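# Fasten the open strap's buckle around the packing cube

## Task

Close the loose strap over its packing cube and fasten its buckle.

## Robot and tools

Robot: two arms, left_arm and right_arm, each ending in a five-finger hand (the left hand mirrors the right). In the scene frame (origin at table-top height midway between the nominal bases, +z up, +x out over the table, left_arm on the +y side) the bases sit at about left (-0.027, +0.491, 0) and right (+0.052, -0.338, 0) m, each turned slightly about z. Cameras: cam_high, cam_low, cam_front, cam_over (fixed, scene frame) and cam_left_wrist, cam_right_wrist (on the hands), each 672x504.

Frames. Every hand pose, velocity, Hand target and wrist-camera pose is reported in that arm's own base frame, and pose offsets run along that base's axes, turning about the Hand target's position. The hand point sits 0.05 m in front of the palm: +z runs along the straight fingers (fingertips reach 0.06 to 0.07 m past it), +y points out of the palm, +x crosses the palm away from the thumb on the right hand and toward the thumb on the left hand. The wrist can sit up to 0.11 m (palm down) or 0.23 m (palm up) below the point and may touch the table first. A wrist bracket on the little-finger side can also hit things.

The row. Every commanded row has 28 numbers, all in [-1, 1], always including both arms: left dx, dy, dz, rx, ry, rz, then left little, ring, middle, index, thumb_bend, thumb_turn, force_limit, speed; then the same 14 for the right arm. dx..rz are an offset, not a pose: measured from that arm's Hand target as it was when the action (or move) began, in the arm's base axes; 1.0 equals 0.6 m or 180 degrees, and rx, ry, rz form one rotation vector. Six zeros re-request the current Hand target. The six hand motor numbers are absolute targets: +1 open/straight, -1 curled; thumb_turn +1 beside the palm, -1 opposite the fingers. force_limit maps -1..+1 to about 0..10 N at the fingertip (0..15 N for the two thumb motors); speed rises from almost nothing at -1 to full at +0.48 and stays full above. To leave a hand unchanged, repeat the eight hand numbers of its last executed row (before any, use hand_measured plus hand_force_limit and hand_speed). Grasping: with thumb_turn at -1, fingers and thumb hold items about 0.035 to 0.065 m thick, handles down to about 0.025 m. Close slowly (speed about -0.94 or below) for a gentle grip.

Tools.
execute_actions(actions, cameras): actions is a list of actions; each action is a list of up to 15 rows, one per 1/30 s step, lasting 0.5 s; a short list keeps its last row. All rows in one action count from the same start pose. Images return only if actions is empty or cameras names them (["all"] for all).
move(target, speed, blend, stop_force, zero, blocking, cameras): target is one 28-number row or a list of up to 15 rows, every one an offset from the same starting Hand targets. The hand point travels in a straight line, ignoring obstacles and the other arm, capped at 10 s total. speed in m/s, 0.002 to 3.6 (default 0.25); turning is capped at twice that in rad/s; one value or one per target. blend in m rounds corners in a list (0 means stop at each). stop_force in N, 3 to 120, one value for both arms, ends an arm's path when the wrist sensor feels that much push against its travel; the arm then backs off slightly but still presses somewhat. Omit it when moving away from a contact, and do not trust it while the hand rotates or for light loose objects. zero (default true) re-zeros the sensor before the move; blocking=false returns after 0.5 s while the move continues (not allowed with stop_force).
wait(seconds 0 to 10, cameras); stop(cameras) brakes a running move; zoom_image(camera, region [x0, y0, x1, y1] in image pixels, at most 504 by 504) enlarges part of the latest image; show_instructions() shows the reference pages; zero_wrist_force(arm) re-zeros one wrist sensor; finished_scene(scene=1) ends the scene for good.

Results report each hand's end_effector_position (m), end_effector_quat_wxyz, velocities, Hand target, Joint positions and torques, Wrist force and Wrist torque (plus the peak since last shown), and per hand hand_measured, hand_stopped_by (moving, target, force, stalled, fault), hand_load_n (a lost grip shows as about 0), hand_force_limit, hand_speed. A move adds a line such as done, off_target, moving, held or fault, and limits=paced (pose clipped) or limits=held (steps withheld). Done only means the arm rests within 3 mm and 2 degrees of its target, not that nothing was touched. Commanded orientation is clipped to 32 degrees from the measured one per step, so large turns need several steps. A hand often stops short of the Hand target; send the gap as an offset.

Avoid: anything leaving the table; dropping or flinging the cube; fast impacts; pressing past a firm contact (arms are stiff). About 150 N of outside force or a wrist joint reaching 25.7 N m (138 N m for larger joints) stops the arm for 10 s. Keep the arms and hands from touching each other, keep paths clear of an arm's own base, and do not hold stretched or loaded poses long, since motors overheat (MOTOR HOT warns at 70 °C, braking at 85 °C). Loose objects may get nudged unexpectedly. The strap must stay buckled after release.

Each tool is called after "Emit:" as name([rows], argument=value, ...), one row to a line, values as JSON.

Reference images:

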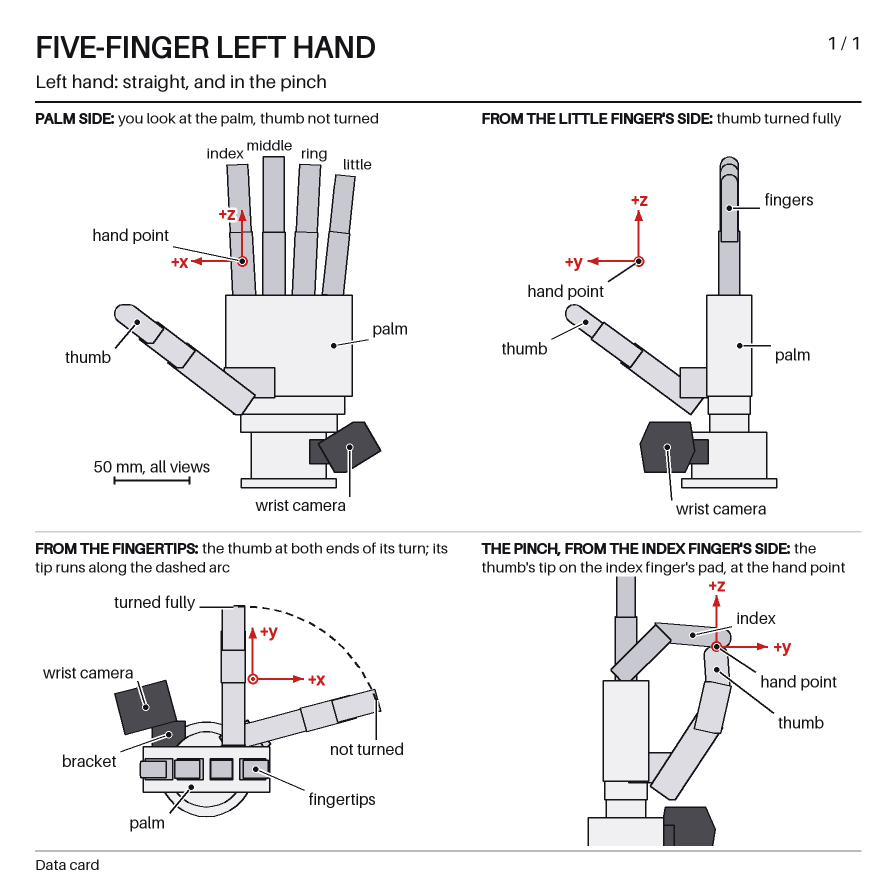

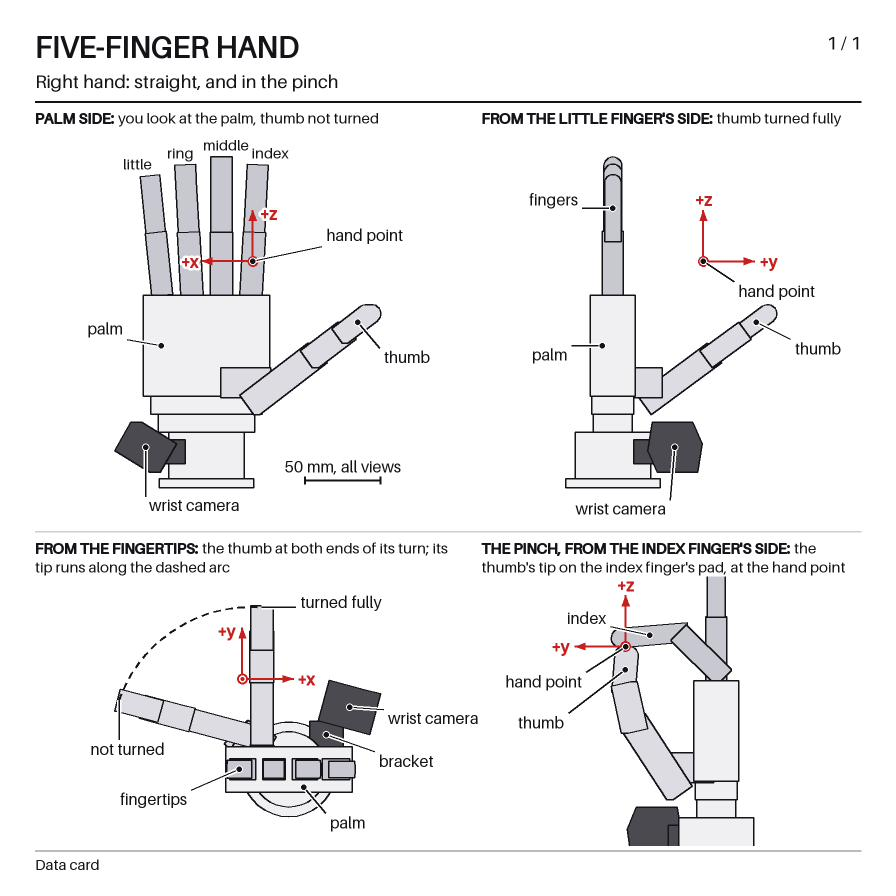

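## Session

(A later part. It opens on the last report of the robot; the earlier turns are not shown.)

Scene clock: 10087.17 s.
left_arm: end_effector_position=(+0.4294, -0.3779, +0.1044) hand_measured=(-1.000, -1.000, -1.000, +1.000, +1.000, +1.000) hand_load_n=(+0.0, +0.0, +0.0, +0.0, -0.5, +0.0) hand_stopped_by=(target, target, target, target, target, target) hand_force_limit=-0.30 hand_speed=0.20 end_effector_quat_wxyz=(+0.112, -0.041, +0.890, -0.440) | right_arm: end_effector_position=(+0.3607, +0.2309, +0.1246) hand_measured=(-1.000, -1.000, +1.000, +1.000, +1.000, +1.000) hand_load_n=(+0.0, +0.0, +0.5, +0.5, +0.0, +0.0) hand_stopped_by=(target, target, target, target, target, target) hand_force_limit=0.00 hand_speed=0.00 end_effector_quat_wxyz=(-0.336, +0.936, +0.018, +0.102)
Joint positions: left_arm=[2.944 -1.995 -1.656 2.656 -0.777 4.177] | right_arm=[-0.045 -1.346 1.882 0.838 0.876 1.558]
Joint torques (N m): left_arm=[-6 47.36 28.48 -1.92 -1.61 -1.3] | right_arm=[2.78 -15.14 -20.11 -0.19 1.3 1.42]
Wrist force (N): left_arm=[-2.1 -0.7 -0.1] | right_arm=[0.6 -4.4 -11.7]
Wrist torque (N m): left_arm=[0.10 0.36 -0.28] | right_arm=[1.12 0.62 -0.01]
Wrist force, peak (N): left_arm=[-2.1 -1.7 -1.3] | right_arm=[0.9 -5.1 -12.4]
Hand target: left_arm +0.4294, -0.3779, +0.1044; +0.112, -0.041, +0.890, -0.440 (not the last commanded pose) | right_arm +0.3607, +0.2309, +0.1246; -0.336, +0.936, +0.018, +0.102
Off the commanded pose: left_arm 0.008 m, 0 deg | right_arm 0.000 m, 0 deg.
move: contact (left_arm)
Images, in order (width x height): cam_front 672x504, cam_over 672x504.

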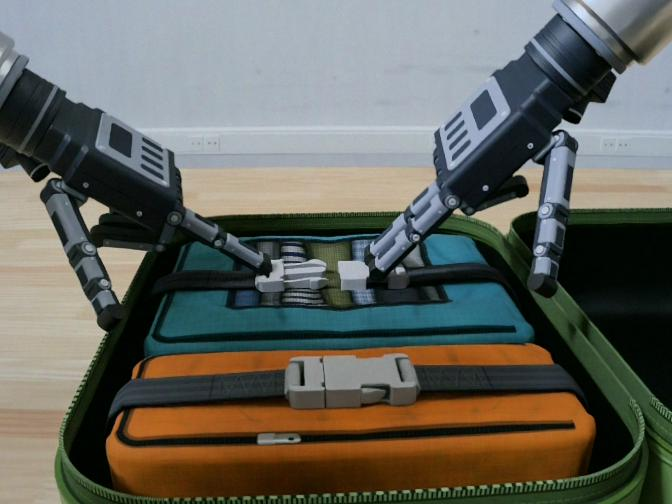

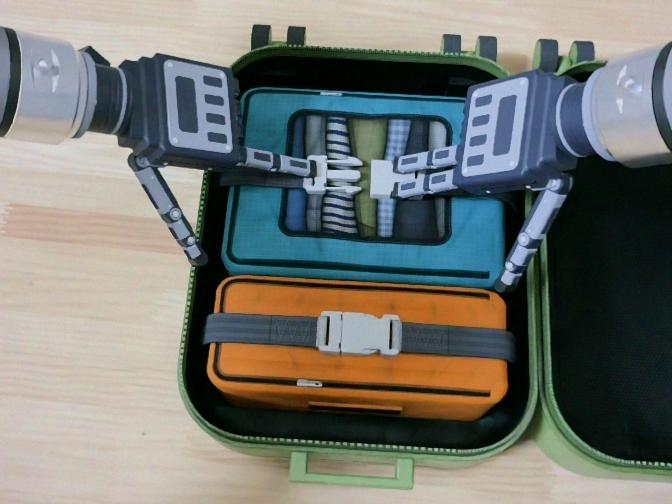

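Emit:
move([
  [0,0,0.0035,0,0,0,-1,-1,-1,1,1,1,-0.3,0.2,0,0,0,0,0,0,-1,-1,1,1,1,1,0,0],
  [-0.0025,-0.0005,0.0035,0,0,0,-1,-1,-1,1,1,1,-0.3,0.2,0,0,0,0,0,0,-1,-1,1,1,1,1,0,0],
  [-0.0025,-0.0005,0.0007,0,0,0,-1,-1,-1,1,1,1,-0.3,0.2,0,0,0,0,0,0,-1,-1,1,1,1,1,0,0],
  [-0.0025,-0.0113,0.0007,0,0,0,-1,-1,-1,1,1,1,-0.3,0.2,0,0,0,0,0,0,-1,-1,1,1,1,1,0,0],
], speed=0.012, cameras=["cam_over","cam_front"])

Emit:
zoom_image(camera="cam_over", region=[290, 145, 350, 205])

Emit:
zoom_image(camera="cam_over", region=[350, 155, 386, 201])

Emit:
zoom_image(camera="cam_front", region=[250, 240, 390, 305])

Emit:
zoom_image(camera="cam_front", region=[315, 250, 355, 296])

Scene clock: 10115.90 s.
left_arm: end_effector_position=(+0.4280, -0.3847, +0.1048) hand_measured=(-1.000, -1.000, -1.000, +1.000, +1.000, +1.000) hand_load_n=(+0.0, +0.0, +0.0, +0.0, +0.0, +0.0) hand_stopped_by=(target, target, target, target, target, target) hand_force_limit=-0.30 hand_speed=0.20 end_effector_quat_wxyz=(+0.112, -0.041, +0.890, -0.440) | right_arm: end_effector_position=(+0.3607, +0.2309, +0.1246) hand_measured=(-1.000, -1.000, +1.000, +1.000, +1.000, +1.000) hand_load_n=(+0.0, +0.0, +0.5, +0.5, +0.0, +0.0) hand_stopped_by=(target, target, target, target, target, target) hand_force_limit=0.00 hand_speed=0.00 end_effector_quat_wxyz=(-0.336, +0.936, +0.018, +0.102)
Joint positions: left_arm=[2.928 -1.996 -1.65 2.665 -0.786 4.157] | right_arm=[-0.045 -1.346 1.882 0.838 0.876 1.558]
Joint torques (N m): left_arm=[4.75 29.54 15.52 -1.36 0 1.78] | right_arm=[2.6 -13.05 -20.22 -0.17 2.54 1.19]
Wrist force (N): left_arm=[-2.3 0.3 -0.1] | right_arm=[0.7 -4.6 -11.6]
Wrist torque (N m): left_arm=[0.04 0.31 -0.22] | right_arm=[1.09 0.60 -0.01]
Wrist force, peak (N): left_arm=[-2.2 -1.4 -0.7] | right_arm=[1.0 -4.9 -12.5]
Hand target: left_arm +0.4279, -0.3847, +0.1048; +0.112, -0.041, +0.890, -0.440 | right_arm +0.3607, +0.2309, +0.1246; -0.336, +0.936, +0.018, +0.102
Off the commanded pose: left_arm 0.000 m, 0 deg | right_arm 0.000 m, 0 deg.
move: done
Images, in order (width x height): cam_front 672x504, cam_over 672x504.

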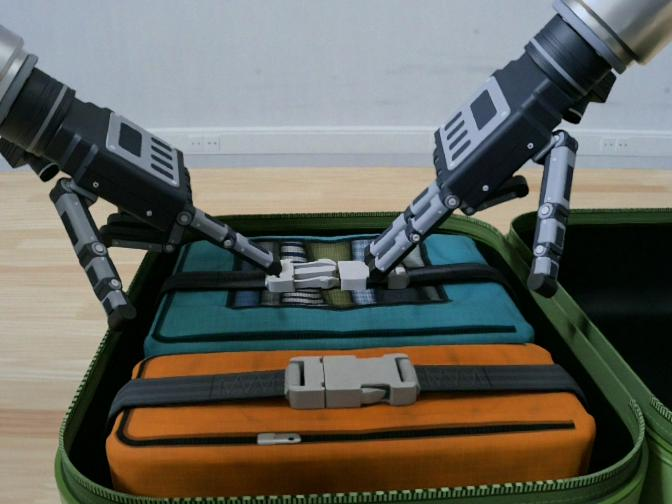

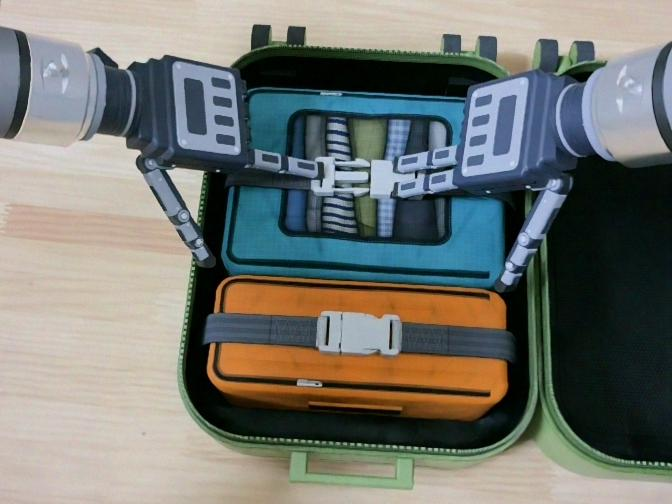

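Scaled by 8.400.

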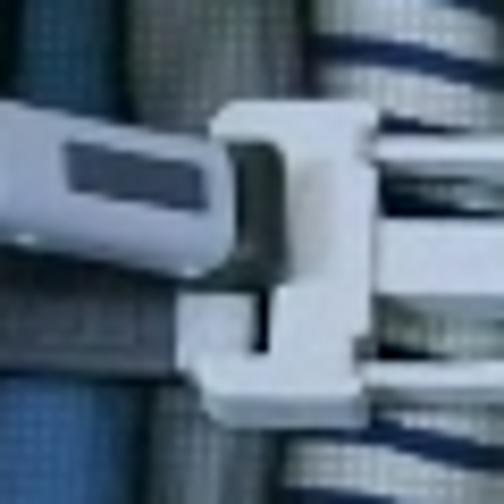

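Scaled by 10.957.

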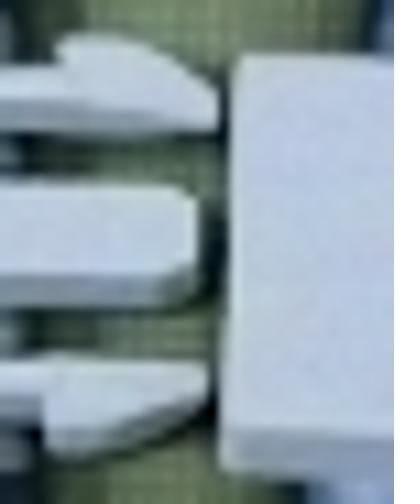

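Scaled by 3.600.

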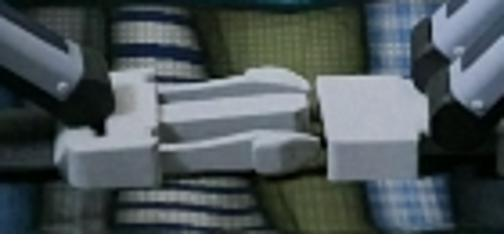

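Scaled by 10.957.

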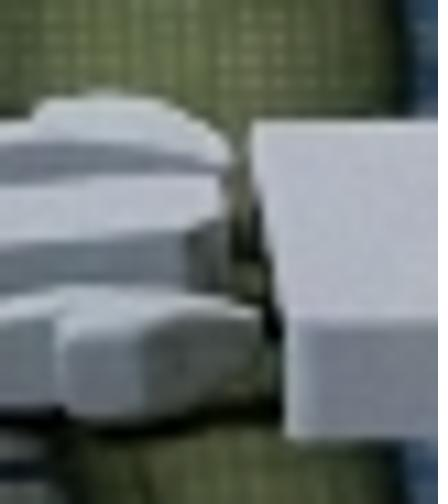

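Emit:
move(target=[0,0,0.0005,0,0,0,-1,-1,-1,1,1,1,-0.3,0.2,0,0,0.0052,0,0,0,-1,-1,1,1,1,1,0,0], speed=0.01, cameras=["cam_over","cam_front"])

Emit:
zoom_image(camera="cam_over", region=[290, 145, 350, 205])

Emit:
zoom_image(camera="cam_over", region=[350, 155, 386, 201])

Emit:
zoom_image(camera="cam_front", region=[250, 240, 390, 305])

Emit:
zoom_image(camera="cam_front", region=[315, 250, 355, 296])

Scene clock: 10144.33 s.
left_arm: end_effector_position=(+0.4279, -0.3847, +0.1051) hand_measured=(-1.000, -1.000, -1.000, +1.000, +1.000, +1.000) hand_load_n=(+0.0, +0.0, +0.0, +0.0, +0.0, +0.0) hand_stopped_by=(target, target, target, target, target, target) hand_force_limit=-0.30 hand_speed=0.20 end_effector_quat_wxyz=(+0.112, -0.041, +0.890, -0.440) | right_arm: end_effector_position=(+0.3607, +0.2309, +0.1278) hand_measured=(-1.000, -1.000, +1.000, +1.000, +1.000, +1.000) hand_load_n=(+0.0, +0.0, +0.5, +0.0, +0.0, +0.0) hand_stopped_by=(target, target, target, target, target, target) hand_force_limit=0.00 hand_speed=0.00 end_effector_quat_wxyz=(-0.336, +0.936, +0.018, +0.102)
Joint positions: left_arm=[2.928 -1.995 -1.65 2.664 -0.786 4.158] | right_arm=[-0.045 -1.35 1.877 0.847 0.876 1.558]
Joint torques (N m): left_arm=[6.39 46.11 28.13 -2.68 3.49 1.94] | right_arm=[1.84 -31.35 -18.63 2.23 0.86 1.35]
Wrist force (N): left_arm=[-2.1 0.1 0.1] | right_arm=[-0.8 0.8 -3.9]
Wrist torque (N m): left_arm=[0.01 0.28 -0.21] | right_arm=[0.49 0.38 -0.03]
Wrist force, peak (N): left_arm=[-2.4 -0.4 -0.3] | right_arm=[1.0 -4.9 -12.5]
Hand target: left_arm +0.4279, -0.3847, +0.1051; +0.112, -0.041, +0.890, -0.440 | right_arm +0.3607, +0.2309, +0.1278; -0.336, +0.936, +0.018, +0.102
Off the commanded pose: left_arm 0.000 m, 0 deg | right_arm 0.000 m, 0 deg.
move: done
Images, in order (width x height): cam_front 672x504, cam_over 672x504.

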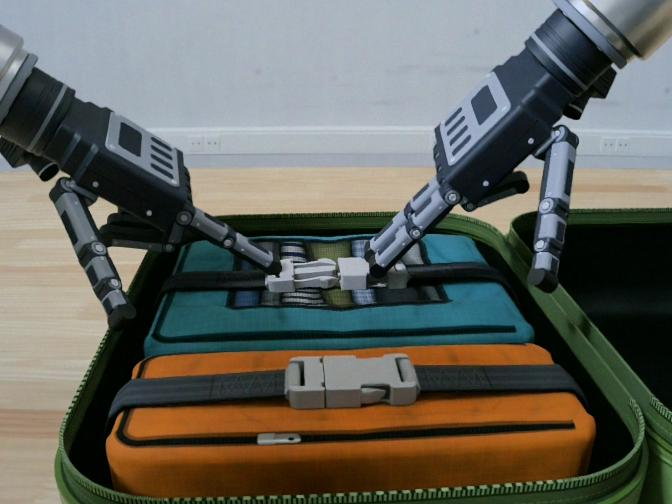

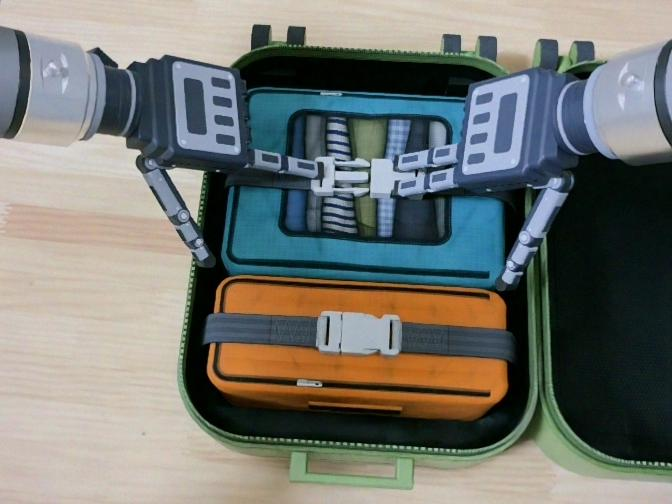

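Scaled by 8.400.

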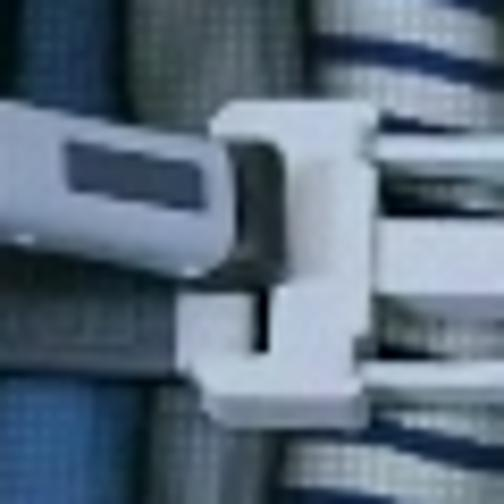

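Scaled by 10.957.

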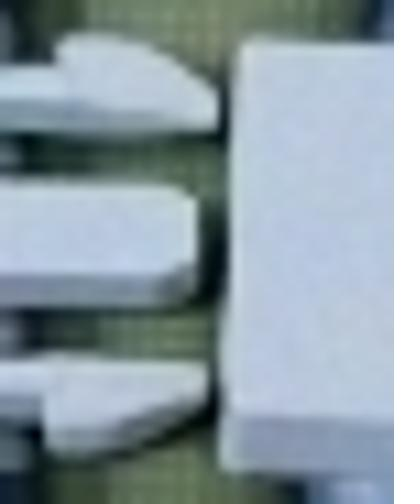

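Scaled by 3.600.

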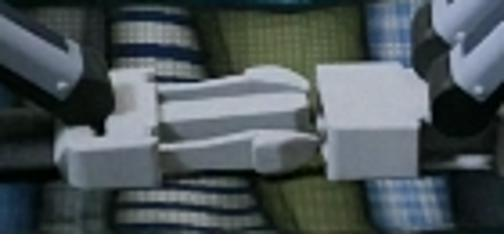

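Scaled by 10.957.

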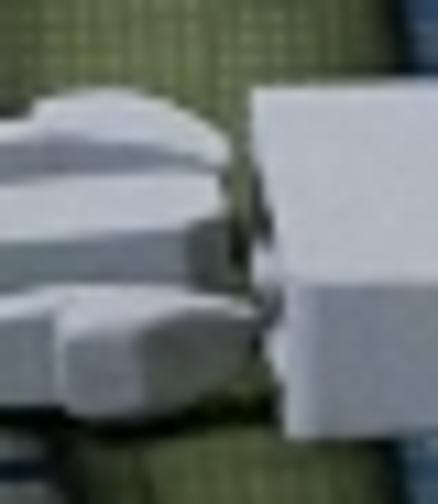

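Emit:
move(target=[0,0,0.001,0,0,0,-1,-1,-1,1,1,1,-0.3,0.2,0,0,0.0,0,0,0,-1,-1,1,1,1,1,0,0], speed=0.01, cameras=["cam_over","cam_front"])

Emit:
zoom_image(camera="cam_over", region=[290, 145, 350, 205])

Emit:
zoom_image(camera="cam_front", region=[250, 240, 390, 305])

Emit:
zoom_image(camera="cam_front", region=[315, 250, 355, 296])

Scene clock: 10160.10 s.
left_arm: end_effector_position=(+0.4279, -0.3847, +0.1057) hand_measured=(-1.000, -1.000, -1.000, +1.000, +1.000, +1.000) hand_load_n=(+0.5, +0.0, +0.0, +0.0, +0.0, -0.5) hand_stopped_by=(target, target, target, target, target, target) hand_force_limit=-0.30 hand_speed=0.20 end_effector_quat_wxyz=(+0.112, -0.041, +0.890, -0.440) | right_arm: end_effector_position=(+0.3607, +0.2309, +0.1278) hand_measured=(-1.000, -1.000, +1.000, +1.000, +1.000, +1.000) hand_load_n=(+0.0, +0.0, +0.0, +0.0, -0.5, -0.5) hand_stopped_by=(target, target, target, target, target, target) hand_force_limit=0.00 hand_speed=0.00 end_effector_quat_wxyz=(-0.336, +0.936, +0.018, +0.102)
Joint positions: left_arm=[2.928 -1.995 -1.649 2.663 -0.786 4.158] | right_arm=[-0.045 -1.35 1.877 0.847 0.876 1.558]
Joint torques (N m): left_arm=[5.62 47.89 27.48 -2.55 3.4 1.77] | right_arm=[2.96 -14.67 -7.13 0.17 -2.4 1.13]
Wrist force (N): left_arm=[-2.0 0.6 0.2] | right_arm=[-0.7 0.6 -4.1]
Wrist torque (N m): left_arm=[0.00 0.27 -0.21] | right_arm=[0.50 0.38 -0.03]
Wrist force, peak (N): left_arm=[-2.1 1.1 0.6] | right_arm=[-0.8 0.4 -4.4]
Hand target: left_arm +0.4279, -0.3847, +0.1057; +0.112, -0.041, +0.890, -0.440 | right_arm +0.3607, +0.2309, +0.1278; -0.336, +0.936, +0.018, +0.102
Off the commanded pose: left_arm 0.000 m, 0 deg | right_arm 0.000 m, 0 deg.
move: done
Images, in order (width x height): cam_front 672x504, cam_over 672x504.

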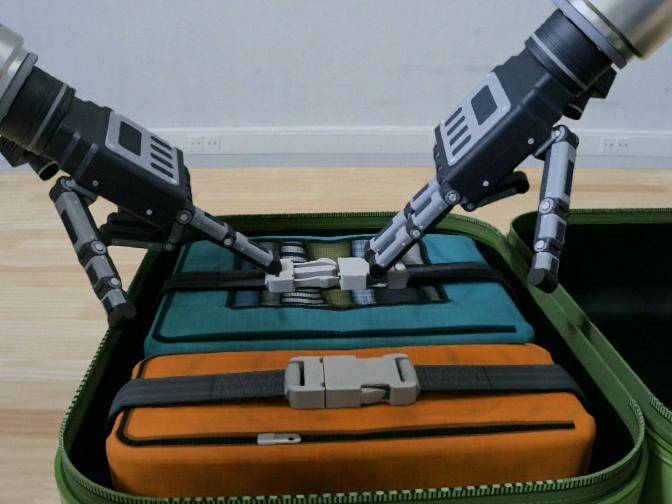

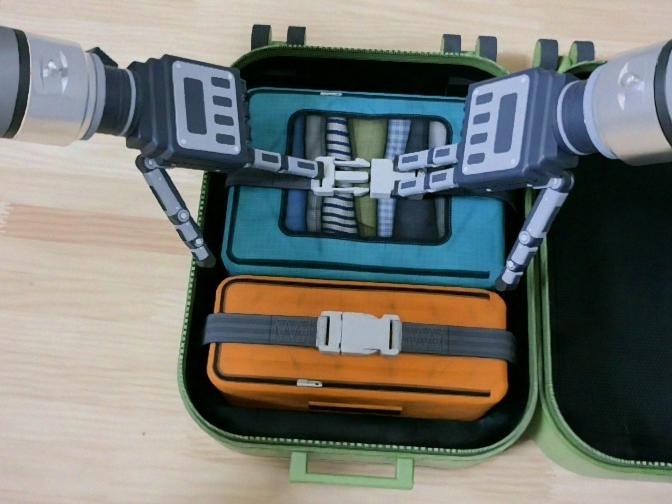

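Scaled by 8.400.

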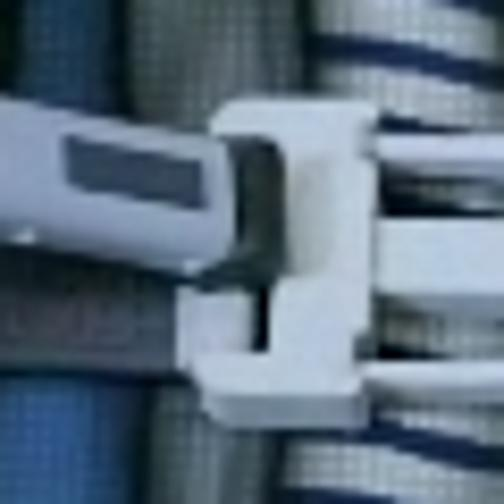

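Scaled by 3.600.

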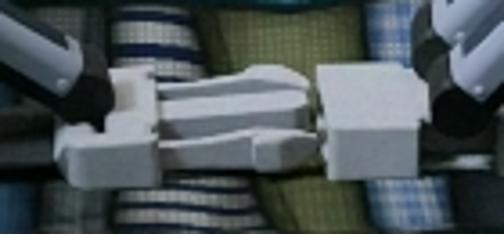

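Scaled by 10.957.

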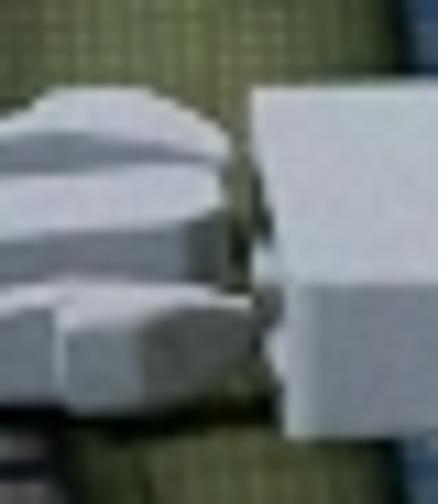

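Emit:
move([
  [0,0,0.06,0,0,0,-1,-1,-1,1,1,1,-0.3,0.2,0,0,0,0,0,0,-1,-1,1,1,1,1,0,0],
  [-0.0213,0.0307,0.06,0,0,0,-1,-1,1,1,1,1,-0.3,0.2,0,0,0,0,0,0,-1,-1,1,1,1,1,0,0],
  [-0.0213,0.0307,0.007,0,0,0,-1,-1,1,1,1,1,-0.3,0.2,0,0,0,0,0,0,-1,-1,1,1,1,1,0,0],
], speed=0.06, cameras=["cam_over","cam_front"])

Emit:
zoom_image(camera="cam_over", region=[280, 145, 340, 205])

Emit:
zoom_image(camera="cam_over", region=[350, 155, 386, 201])

Emit:
zoom_image(camera="cam_front", region=[230, 240, 370, 305])

Scene clock: 10225.00 s.
left_arm: end_effector_position=(+0.4151, -0.3662, +0.1097) hand_measured=(-1.000, -1.000, +1.000, +1.000, +1.000, +1.000) hand_load_n=(+0.0, +0.0, +0.0, +0.0, +0.0, +0.0) hand_stopped_by=(target, target, target, target, target, target) hand_force_limit=-0.30 hand_speed=0.20 end_effector_quat_wxyz=(+0.112, -0.041, +0.890, -0.440) | right_arm: end_effector_position=(+0.3607, +0.2309, +0.1278) hand_measured=(-1.000, -1.000, +1.000, +1.000, +1.000, +1.000) hand_load_n=(+0.0, +0.0, +0.5, +0.0, -0.5, +0.0) hand_stopped_by=(target, target, target, target, target, target) hand_force_limit=0.00 hand_speed=0.00 end_effector_quat_wxyz=(-0.336, +0.936, +0.018, +0.102)
Joint positions: left_arm=[2.965 -1.953 -1.707 2.647 -0.766 4.202] | right_arm=[-0.045 -1.35 1.877 0.847 0.876 1.558]
Joint torques (N m): left_arm=[-2.63 45.6 29.53 -2.93 -0.51 -1.62] | right_arm=[2.2 -14.76 -7.59 -0.01 -2.44 1.11]
Wrist force (N): left_arm=[-1.7 1.1 1.7] | right_arm=[-0.6 0.4 -4.1]
Wrist torque (N m): left_arm=[-0.15 0.34 -0.20] | right_arm=[0.48 0.36 -0.02]
Wrist force, peak (N): left_arm=[-1.8 1.7 2.2] | right_arm=[-0.7 0.4 -4.3]
Hand target: left_arm +0.4152, -0.3663, +0.1099; +0.112, -0.041, +0.890, -0.440 | right_arm +0.3607, +0.2309, +0.1278; -0.336, +0.936, +0.018, +0.102
Off the commanded pose: left_arm 0.000 m, 0 deg | right_arm 0.000 m, 0 deg.
move: done
Images, in order (width x height): cam_front 672x504, cam_over 672x504.

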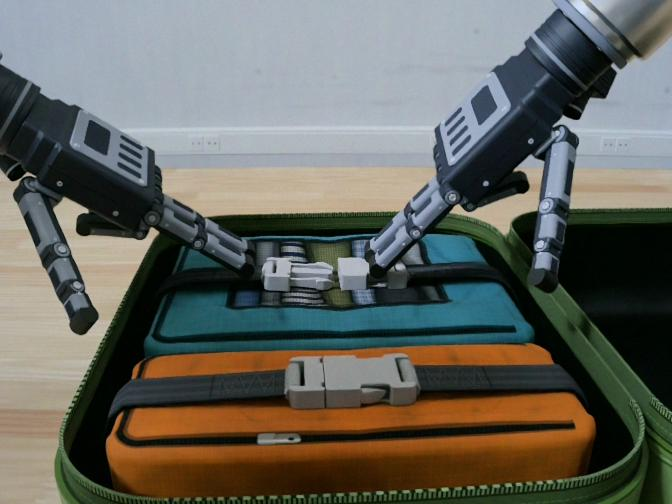

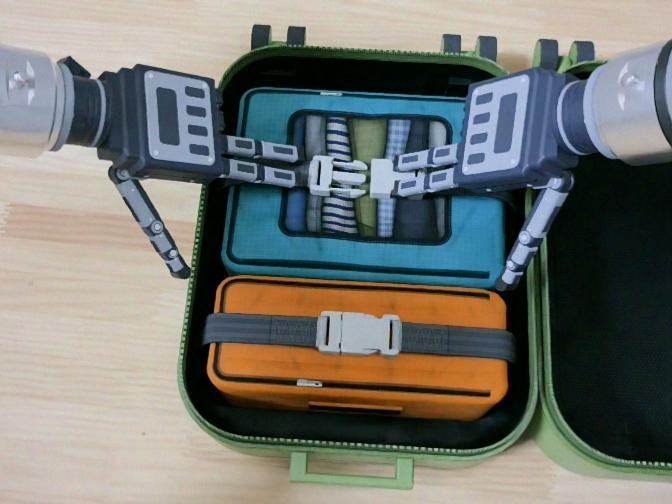

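Scaled by 8.400.

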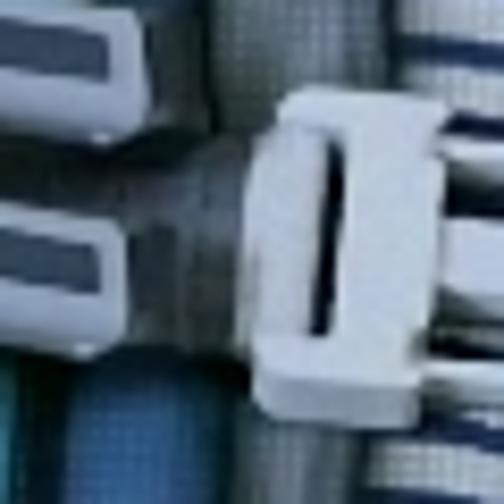

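Scaled by 10.957.

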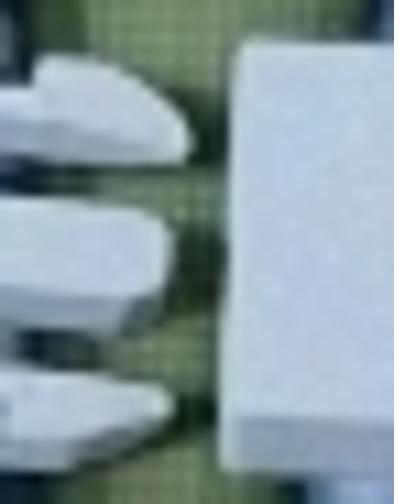

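Scaled by 3.600.

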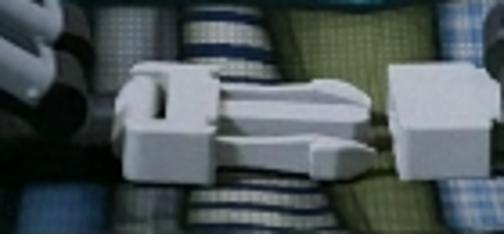

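Emit:
move(target=[0,0,-0.02,0,0,0,-1,-1,1,1,1,1,-0.3,0.2,0,0,0,0,0,0,-1,-1,1,1,1,1,0,0], speed=0.01, stop_force=3, cameras=["cam_over","cam_front"])

Emit:
zoom_image(camera="cam_over", region=[280, 145, 340, 205])

Emit:
zoom_image(camera="cam_front", region=[230, 240, 370, 305])

Scene clock: 10239.70 s.
left_arm: end_effector_position=(+0.4152, -0.3663, +0.0979) hand_measured=(-1.000, -1.000, +1.000, +1.000, +1.000, +1.000) hand_load_n=(+0.0, +0.0, +0.0, +0.0, +0.5, +0.0) hand_stopped_by=(target, target, target, target, target, target) hand_force_limit=-0.30 hand_speed=0.20 end_effector_quat_wxyz=(+0.112, -0.041, +0.890, -0.440) | right_arm: end_effector_position=(+0.3607, +0.2309, +0.1278) hand_measured=(-1.000, -1.000, +1.000, +1.000, +1.000, +1.000) hand_load_n=(+0.0, +0.0, +0.5, +0.0, +0.0, -0.5) hand_stopped_by=(target, target, target, target, target, target) hand_force_limit=0.00 hand_speed=0.00 end_effector_quat_wxyz=(-0.336, +0.936, +0.018, +0.102)
Joint positions: left_arm=[2.965 -1.968 -1.721 2.676 -0.766 4.202] | right_arm=[-0.045 -1.35 1.877 0.847 0.876 1.558]
Joint torques (N m): left_arm=[-5.29 47 28.06 -2.97 3.32 -0.48] | right_arm=[1.94 -15.08 -7.07 0.07 -2.38 1.12]
Wrist force (N): left_arm=[-1.8 0.4 1.5] | right_arm=[-0.6 0.4 -4.1]
Wrist torque (N m): left_arm=[-0.15 0.34 -0.19] | right_arm=[0.47 0.35 -0.02]
Wrist force, peak (N): left_arm=[-1.9 1.2 2.1] | right_arm=[-0.8 0.3 -4.5]
Hand target: left_arm +0.4152, -0.3663, +0.0979; +0.112, -0.041, +0.890, -0.440 | right_arm +0.3607, +0.2309, +0.1278; -0.336, +0.936, +0.018, +0.102
Off the commanded pose: left_arm 0.000 m, 0 deg | right_arm 0.000 m, 0 deg.
move: done
Images, in order (width x height): cam_front 672x504, cam_over 672x504.

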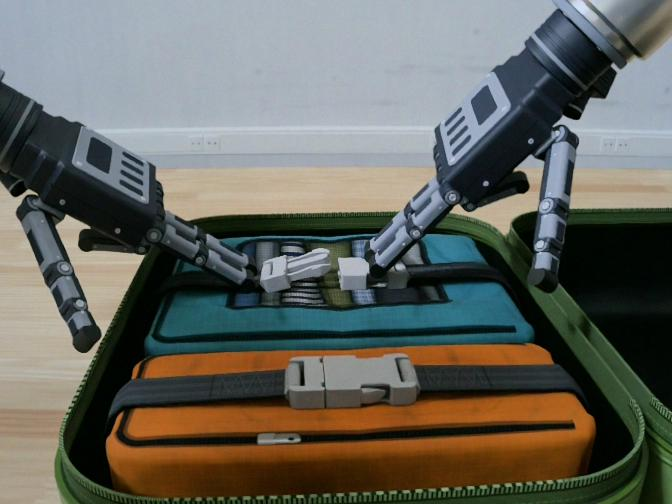

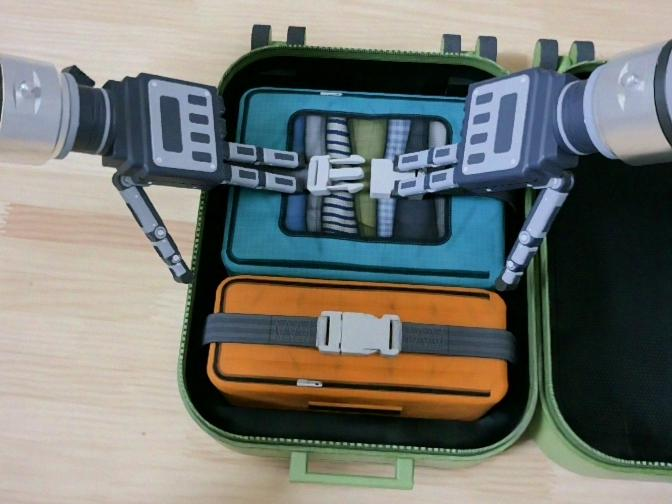

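Scaled by 8.400.

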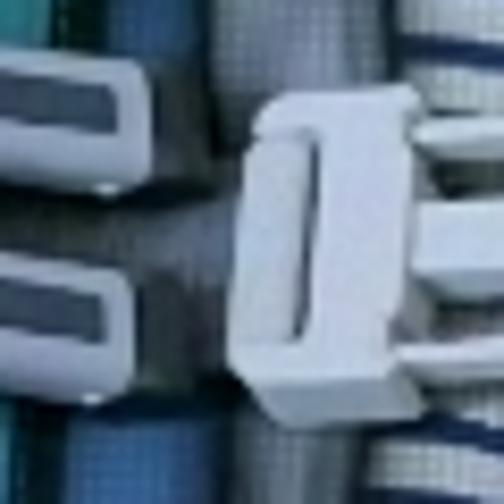

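Scaled by 3.600.

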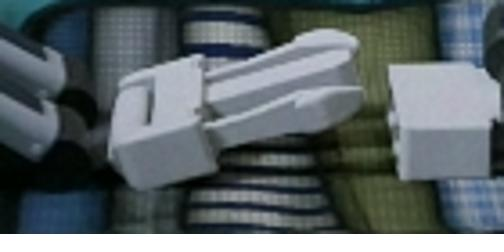

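Emit:
move([
  [0,0,0.0105,0,0,0,-1,-1,1,1,1,1,-0.3,0.2,0,0,0,0,0,0,-1,-1,1,1,1,1,0,0],
  [0,-0.0125,0.0105,0,0,0,-1,-1,1,1,1,1,-0.3,0.2,0,0,0,0,0,0,-1,-1,1,1,1,1,0,0],
], speed=0.02, cameras=["cam_over","cam_front"])

Emit:
zoom_image(camera="cam_over", region=[290, 145, 350, 205])

Emit:
zoom_image(camera="cam_over", region=[350, 155, 386, 201])

Emit:
zoom_image(camera="cam_front", region=[250, 240, 390, 305])

Emit:
zoom_image(camera="cam_front", region=[315, 250, 355, 296])

Scene clock: 10253.27 s.
left_arm: end_effector_position=(+0.4153, -0.3738, +0.1042) hand_measured=(-1.000, -1.000, +1.000, +1.000, +1.000, +1.000) hand_load_n=(+0.0, +0.0, +0.0, +0.0, -0.5, -0.5) hand_stopped_by=(target, target, target, target, target, target) hand_force_limit=-0.30 hand_speed=0.20 end_effector_quat_wxyz=(+0.112, -0.041, +0.890, -0.440) end_effector_velocity=(+0.001, +0.001, +0.000) end_effector_angular_velocity=(+0.002, -0.003, -0.001) | right_arm: end_effector_position=(+0.3607, +0.2309, +0.1278) hand_measured=(-1.000, -1.000, +1.000, +1.000, +1.000, +1.000) hand_load_n=(+0.0, +0.0, +0.0, +0.0, +0.0, +0.0) hand_stopped_by=(target, target, target, target, target, target) hand_force_limit=0.00 hand_speed=0.00 end_effector_quat_wxyz=(-0.336, +0.936, +0.018, +0.102)
Joint positions: left_arm=[2.947 -1.964 -1.703 2.67 -0.776 4.18] | right_arm=[-0.045 -1.35 1.877 0.847 0.876 1.558]
Joint velocities: left_arm=[0.003 0 -0.001 -0.002 0 0.007] | right_arm=[within noise]
Joint torques (N m): left_arm=[6.49 31.93 10.25 -2.6 1.5 1.8] | right_arm=[1.72 -15.59 -7.3 0.11 -2.35 1.16]
Wrist force (N): left_arm=[-1.7 1.1 1.8] | right_arm=[-0.5 1.0 -3.7]
Wrist torque (N m): left_arm=[-0.19 0.34 -0.19] | right_arm=[0.51 0.32 0.00]
Wrist force, peak (N): left_arm=[-1.8 1.1 2.0] | right_arm=[-0.8 0.4 -4.4]
Hand target: left_arm +0.4152, -0.3738, +0.1042; +0.112, -0.041, +0.890, -0.440 | right_arm +0.3607, +0.2309, +0.1278; -0.336, +0.936, +0.018, +0.102
Off the commanded pose: left_arm 0.000 m, 0 deg | right_arm 0.000 m, 0 deg.
move: done
Images, in order (width x height): cam_front 672x504, cam_over 672x504.

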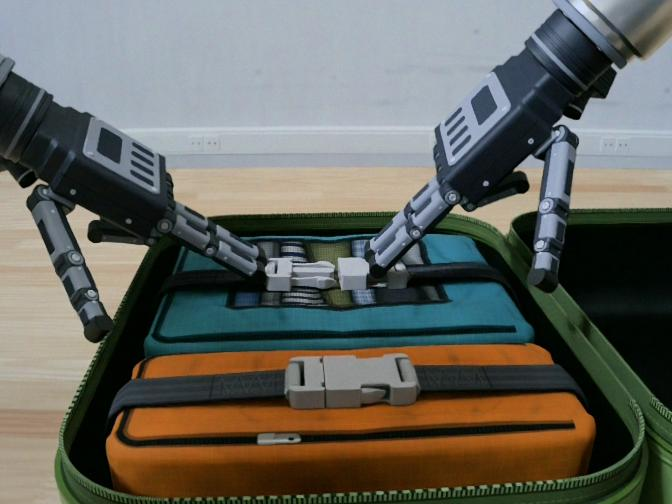

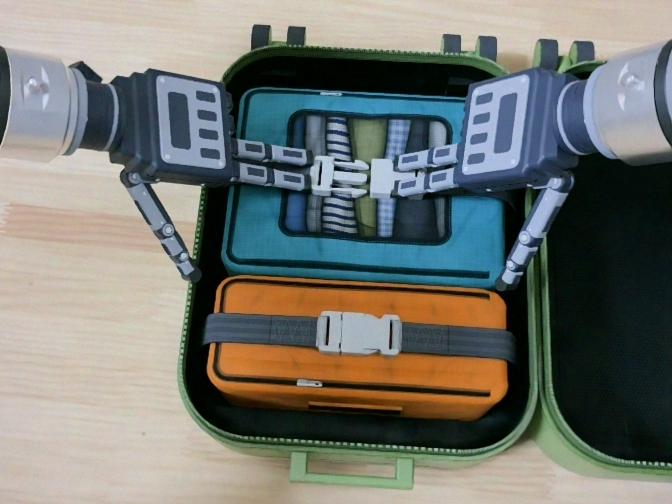

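Scaled by 8.400.

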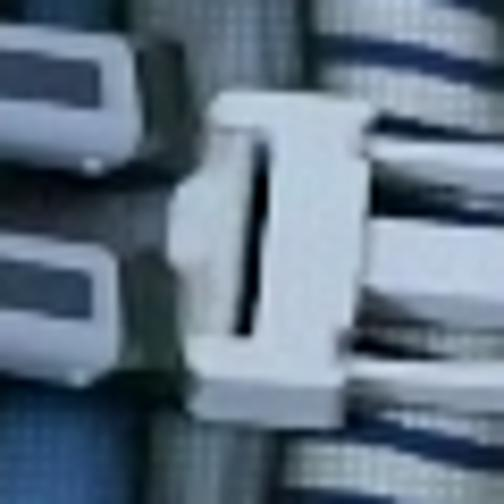

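Scaled by 10.957.

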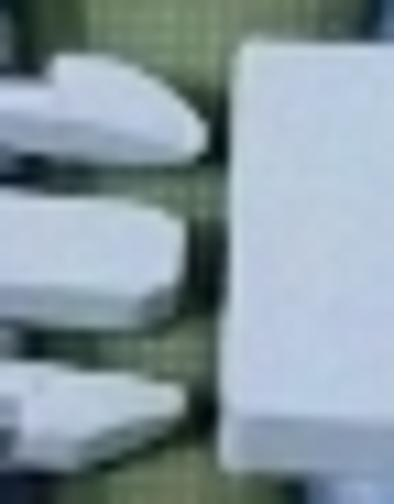

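Scaled by 3.600.

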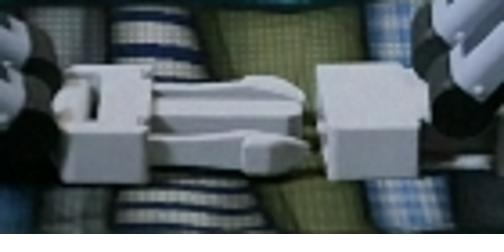

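Scaled by 10.957.

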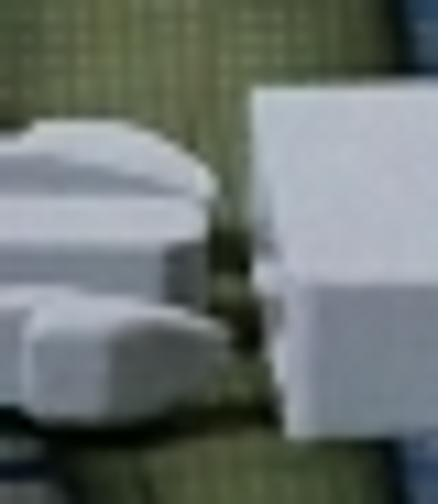

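Emit:
move(target=[-0.0023,-0.0011,-0.0003,0,0,0.00722,-1,-1,1,1,1,1,-0.3,0.2,-0.0017,0,0,0,0,0,-1,-1,1,1,1,1,0,0], speed=0.01, cameras=["cam_over","cam_front"])

Emit:
zoom_image(camera="cam_over", region=[290, 145, 350, 205])

Emit:
zoom_image(camera="cam_over", region=[350, 155, 386, 201])

Emit:
zoom_image(camera="cam_front", region=[315, 250, 355, 296])

Scene clock: 10287.13 s.
left_arm: end_effector_position=(+0.4138, -0.3744, +0.1040) hand_measured=(-1.000, -1.000, +1.000, +1.000, +1.000, +1.000) hand_load_n=(+0.0, +0.0, +0.0, +0.0, +0.0, +0.0) hand_stopped_by=(target, target, target, target, target, target) hand_force_limit=-0.30 hand_speed=0.20 end_effector_quat_wxyz=(+0.117, -0.051, +0.890, -0.438) | right_arm: end_effector_position=(+0.3597, +0.2309, +0.1278) hand_measured=(-1.000, -1.000, +1.000, +1.000, +1.000, +1.000) hand_load_n=(+0.0, +0.0, +0.5, +0.0, +0.0, +0.0) hand_stopped_by=(target, target, target, target, target, target) hand_force_limit=0.00 hand_speed=0.00 end_effector_quat_wxyz=(-0.336, +0.936, +0.018, +0.102)
Joint positions: left_arm=[2.942 -1.951 -1.717 2.695 -0.791 4.146] | right_arm=[-0.045 -1.352 1.88 0.846 0.876 1.558]
Joint torques (N m): left_arm=[-1.2 38.73 13.82 -1.77 -0.41 1.09] | right_arm=[-5.37 -35.23 -8.12 0.19 -2.35 -1.66]
Wrist force (N): left_arm=[-1.5 1.2 1.8] | right_arm=[-0.2 0.5 -3.1]
Wrist torque (N m): left_arm=[-0.17 0.30 -0.15] | right_arm=[0.46 0.41 0.00]
Wrist force, peak (N): left_arm=[-1.9 1.1 2.1] | right_arm=[-0.7 0.4 -4.3]
Hand target: left_arm +0.4138, -0.3744, +0.1040; +0.117, -0.051, +0.890, -0.438 | right_arm +0.3597, +0.2309, +0.1278; -0.336, +0.936, +0.018, +0.102
Off the commanded pose: left_arm 0.000 m, 0 deg | right_arm 0.000 m, 0 deg.
move: done
Images, in order (width x height): cam_front 672x504, cam_over 672x504.

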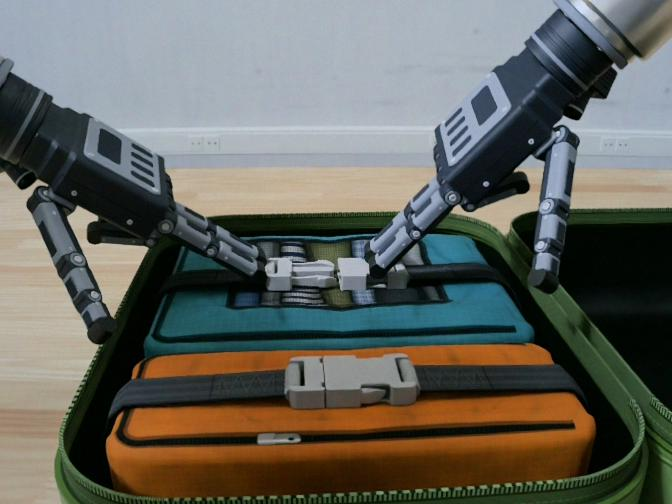

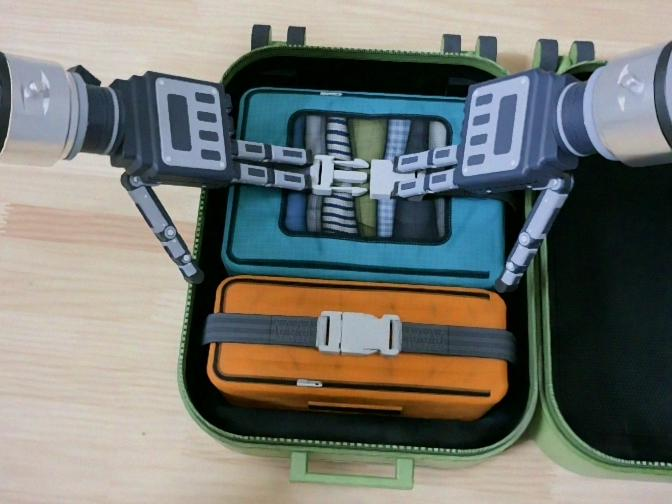

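Scaled by 8.400.

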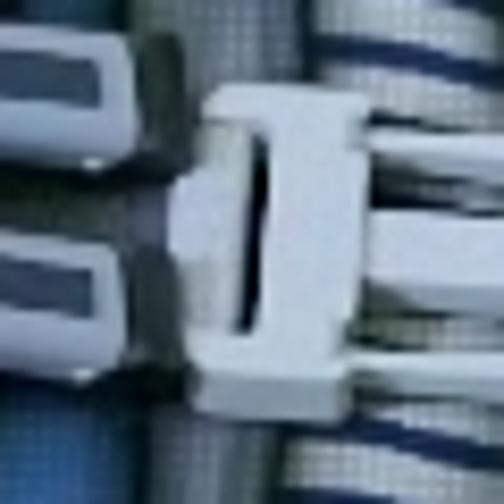

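Scaled by 10.957.

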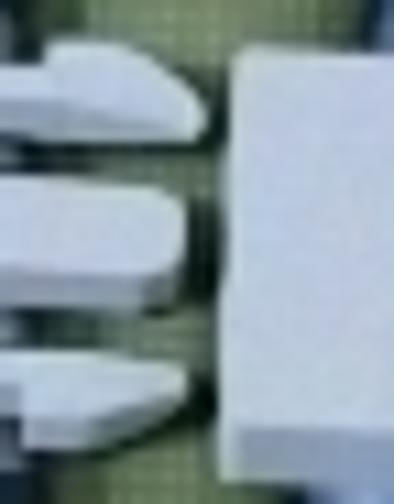

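Scaled by 10.957.

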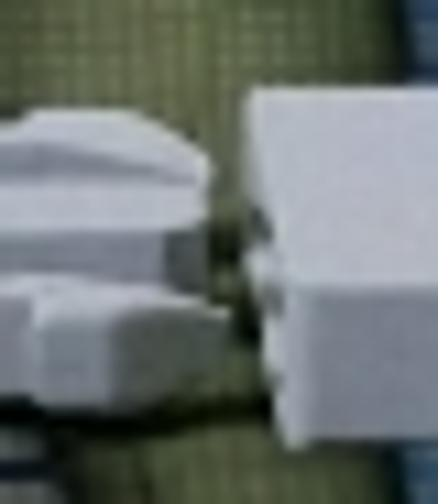

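Emit:
move(target=[0,0,0,0,0,0,-1,-1,1,1,1,1,-0.3,0.2,-0.004,0.001,-0.001,0,-0.00833,-0.00833,-1,-1,1,1,1,1,0,0], speed=0.01, cameras=["cam_over","cam_front"])

Emit:
zoom_image(camera="cam_over", region=[350, 155, 386, 201])

Emit:
zoom_image(camera="cam_front", region=[315, 250, 355, 296])

Scene clock: 10313.57 s.
left_arm: end_effector_position=(+0.4138, -0.3744, +0.1040) hand_measured=(-1.000, -1.000, +1.000, +1.000, +1.000, +1.000) hand_load_n=(+0.0, +0.0, +0.0, +0.0, +0.0, +0.0) hand_stopped_by=(target, target, target, target, target, target) hand_force_limit=-0.30 hand_speed=0.20 end_effector_quat_wxyz=(+0.117, -0.051, +0.890, -0.438) | right_arm: end_effector_position=(+0.3573, +0.2315, +0.1272) hand_measured=(-1.000, -1.000, +1.000, +1.000, +1.000, +1.000) hand_load_n=(+0.0, +0.0, +0.5, +0.0, +0.0, +0.0) hand_stopped_by=(target, target, target, target, target, target) hand_force_limit=0.00 hand_speed=0.00 end_effector_quat_wxyz=(-0.334, +0.935, +0.011, +0.119)
Joint positions: left_arm=[2.942 -1.951 -1.717 2.695 -0.791 4.147] | right_arm=[-0.043 -1.383 1.908 0.799 0.881 1.594]
Joint torques (N m): left_arm=[3.14 22.51 29.23 -2.97 3.65 1.82] | right_arm=[5.15 -22.94 -16.02 2.58 1.4 0.33]
Wrist force (N): left_arm=[-1.5 1.0 1.7] | right_arm=[-0.6 0.2 -4.1]
Wrist torque (N m): left_arm=[-0.18 0.30 -0.16] | right_arm=[0.49 0.36 -0.08]
Wrist force, peak (N): left_arm=[-1.6 1.3 1.9] | right_arm=[-0.5 0.0 -4.1]
Hand target: left_arm +0.4138, -0.3744, +0.1040; +0.117, -0.051, +0.890, -0.438 | right_arm +0.3573, +0.2315, +0.1272; -0.334, +0.935, +0.011, +0.119
Off the commanded pose: left_arm 0.000 m, 0 deg | right_arm 0.000 m, 0 deg.
move: done
Images, in order (width x height): cam_front 672x504, cam_over 672x504.

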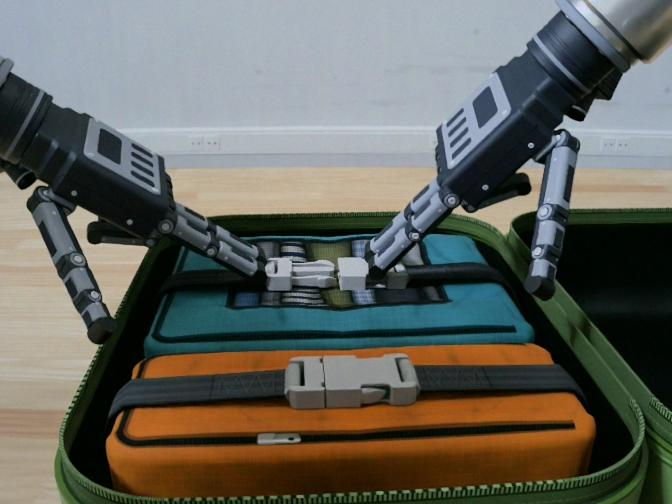

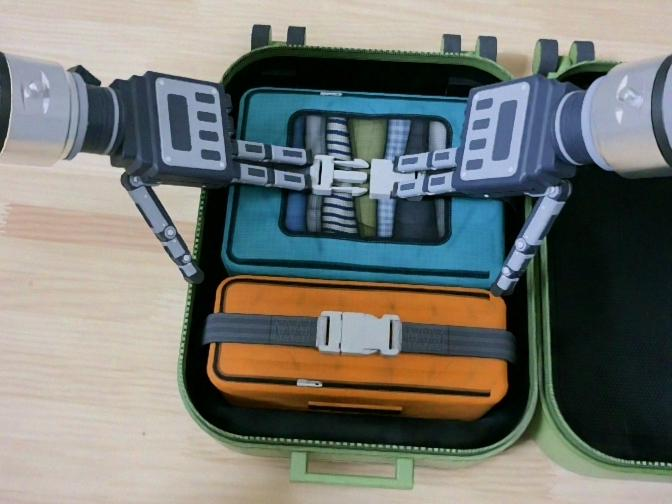

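Scaled by 10.957.

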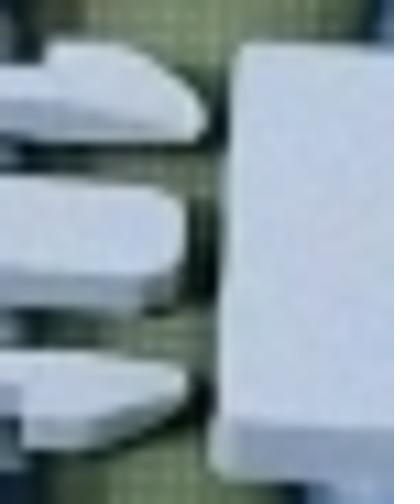

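Scaled by 10.957.

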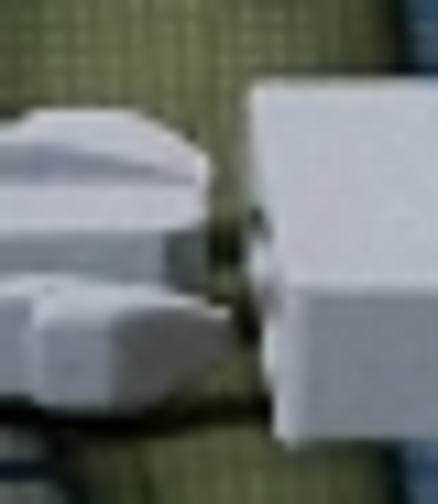

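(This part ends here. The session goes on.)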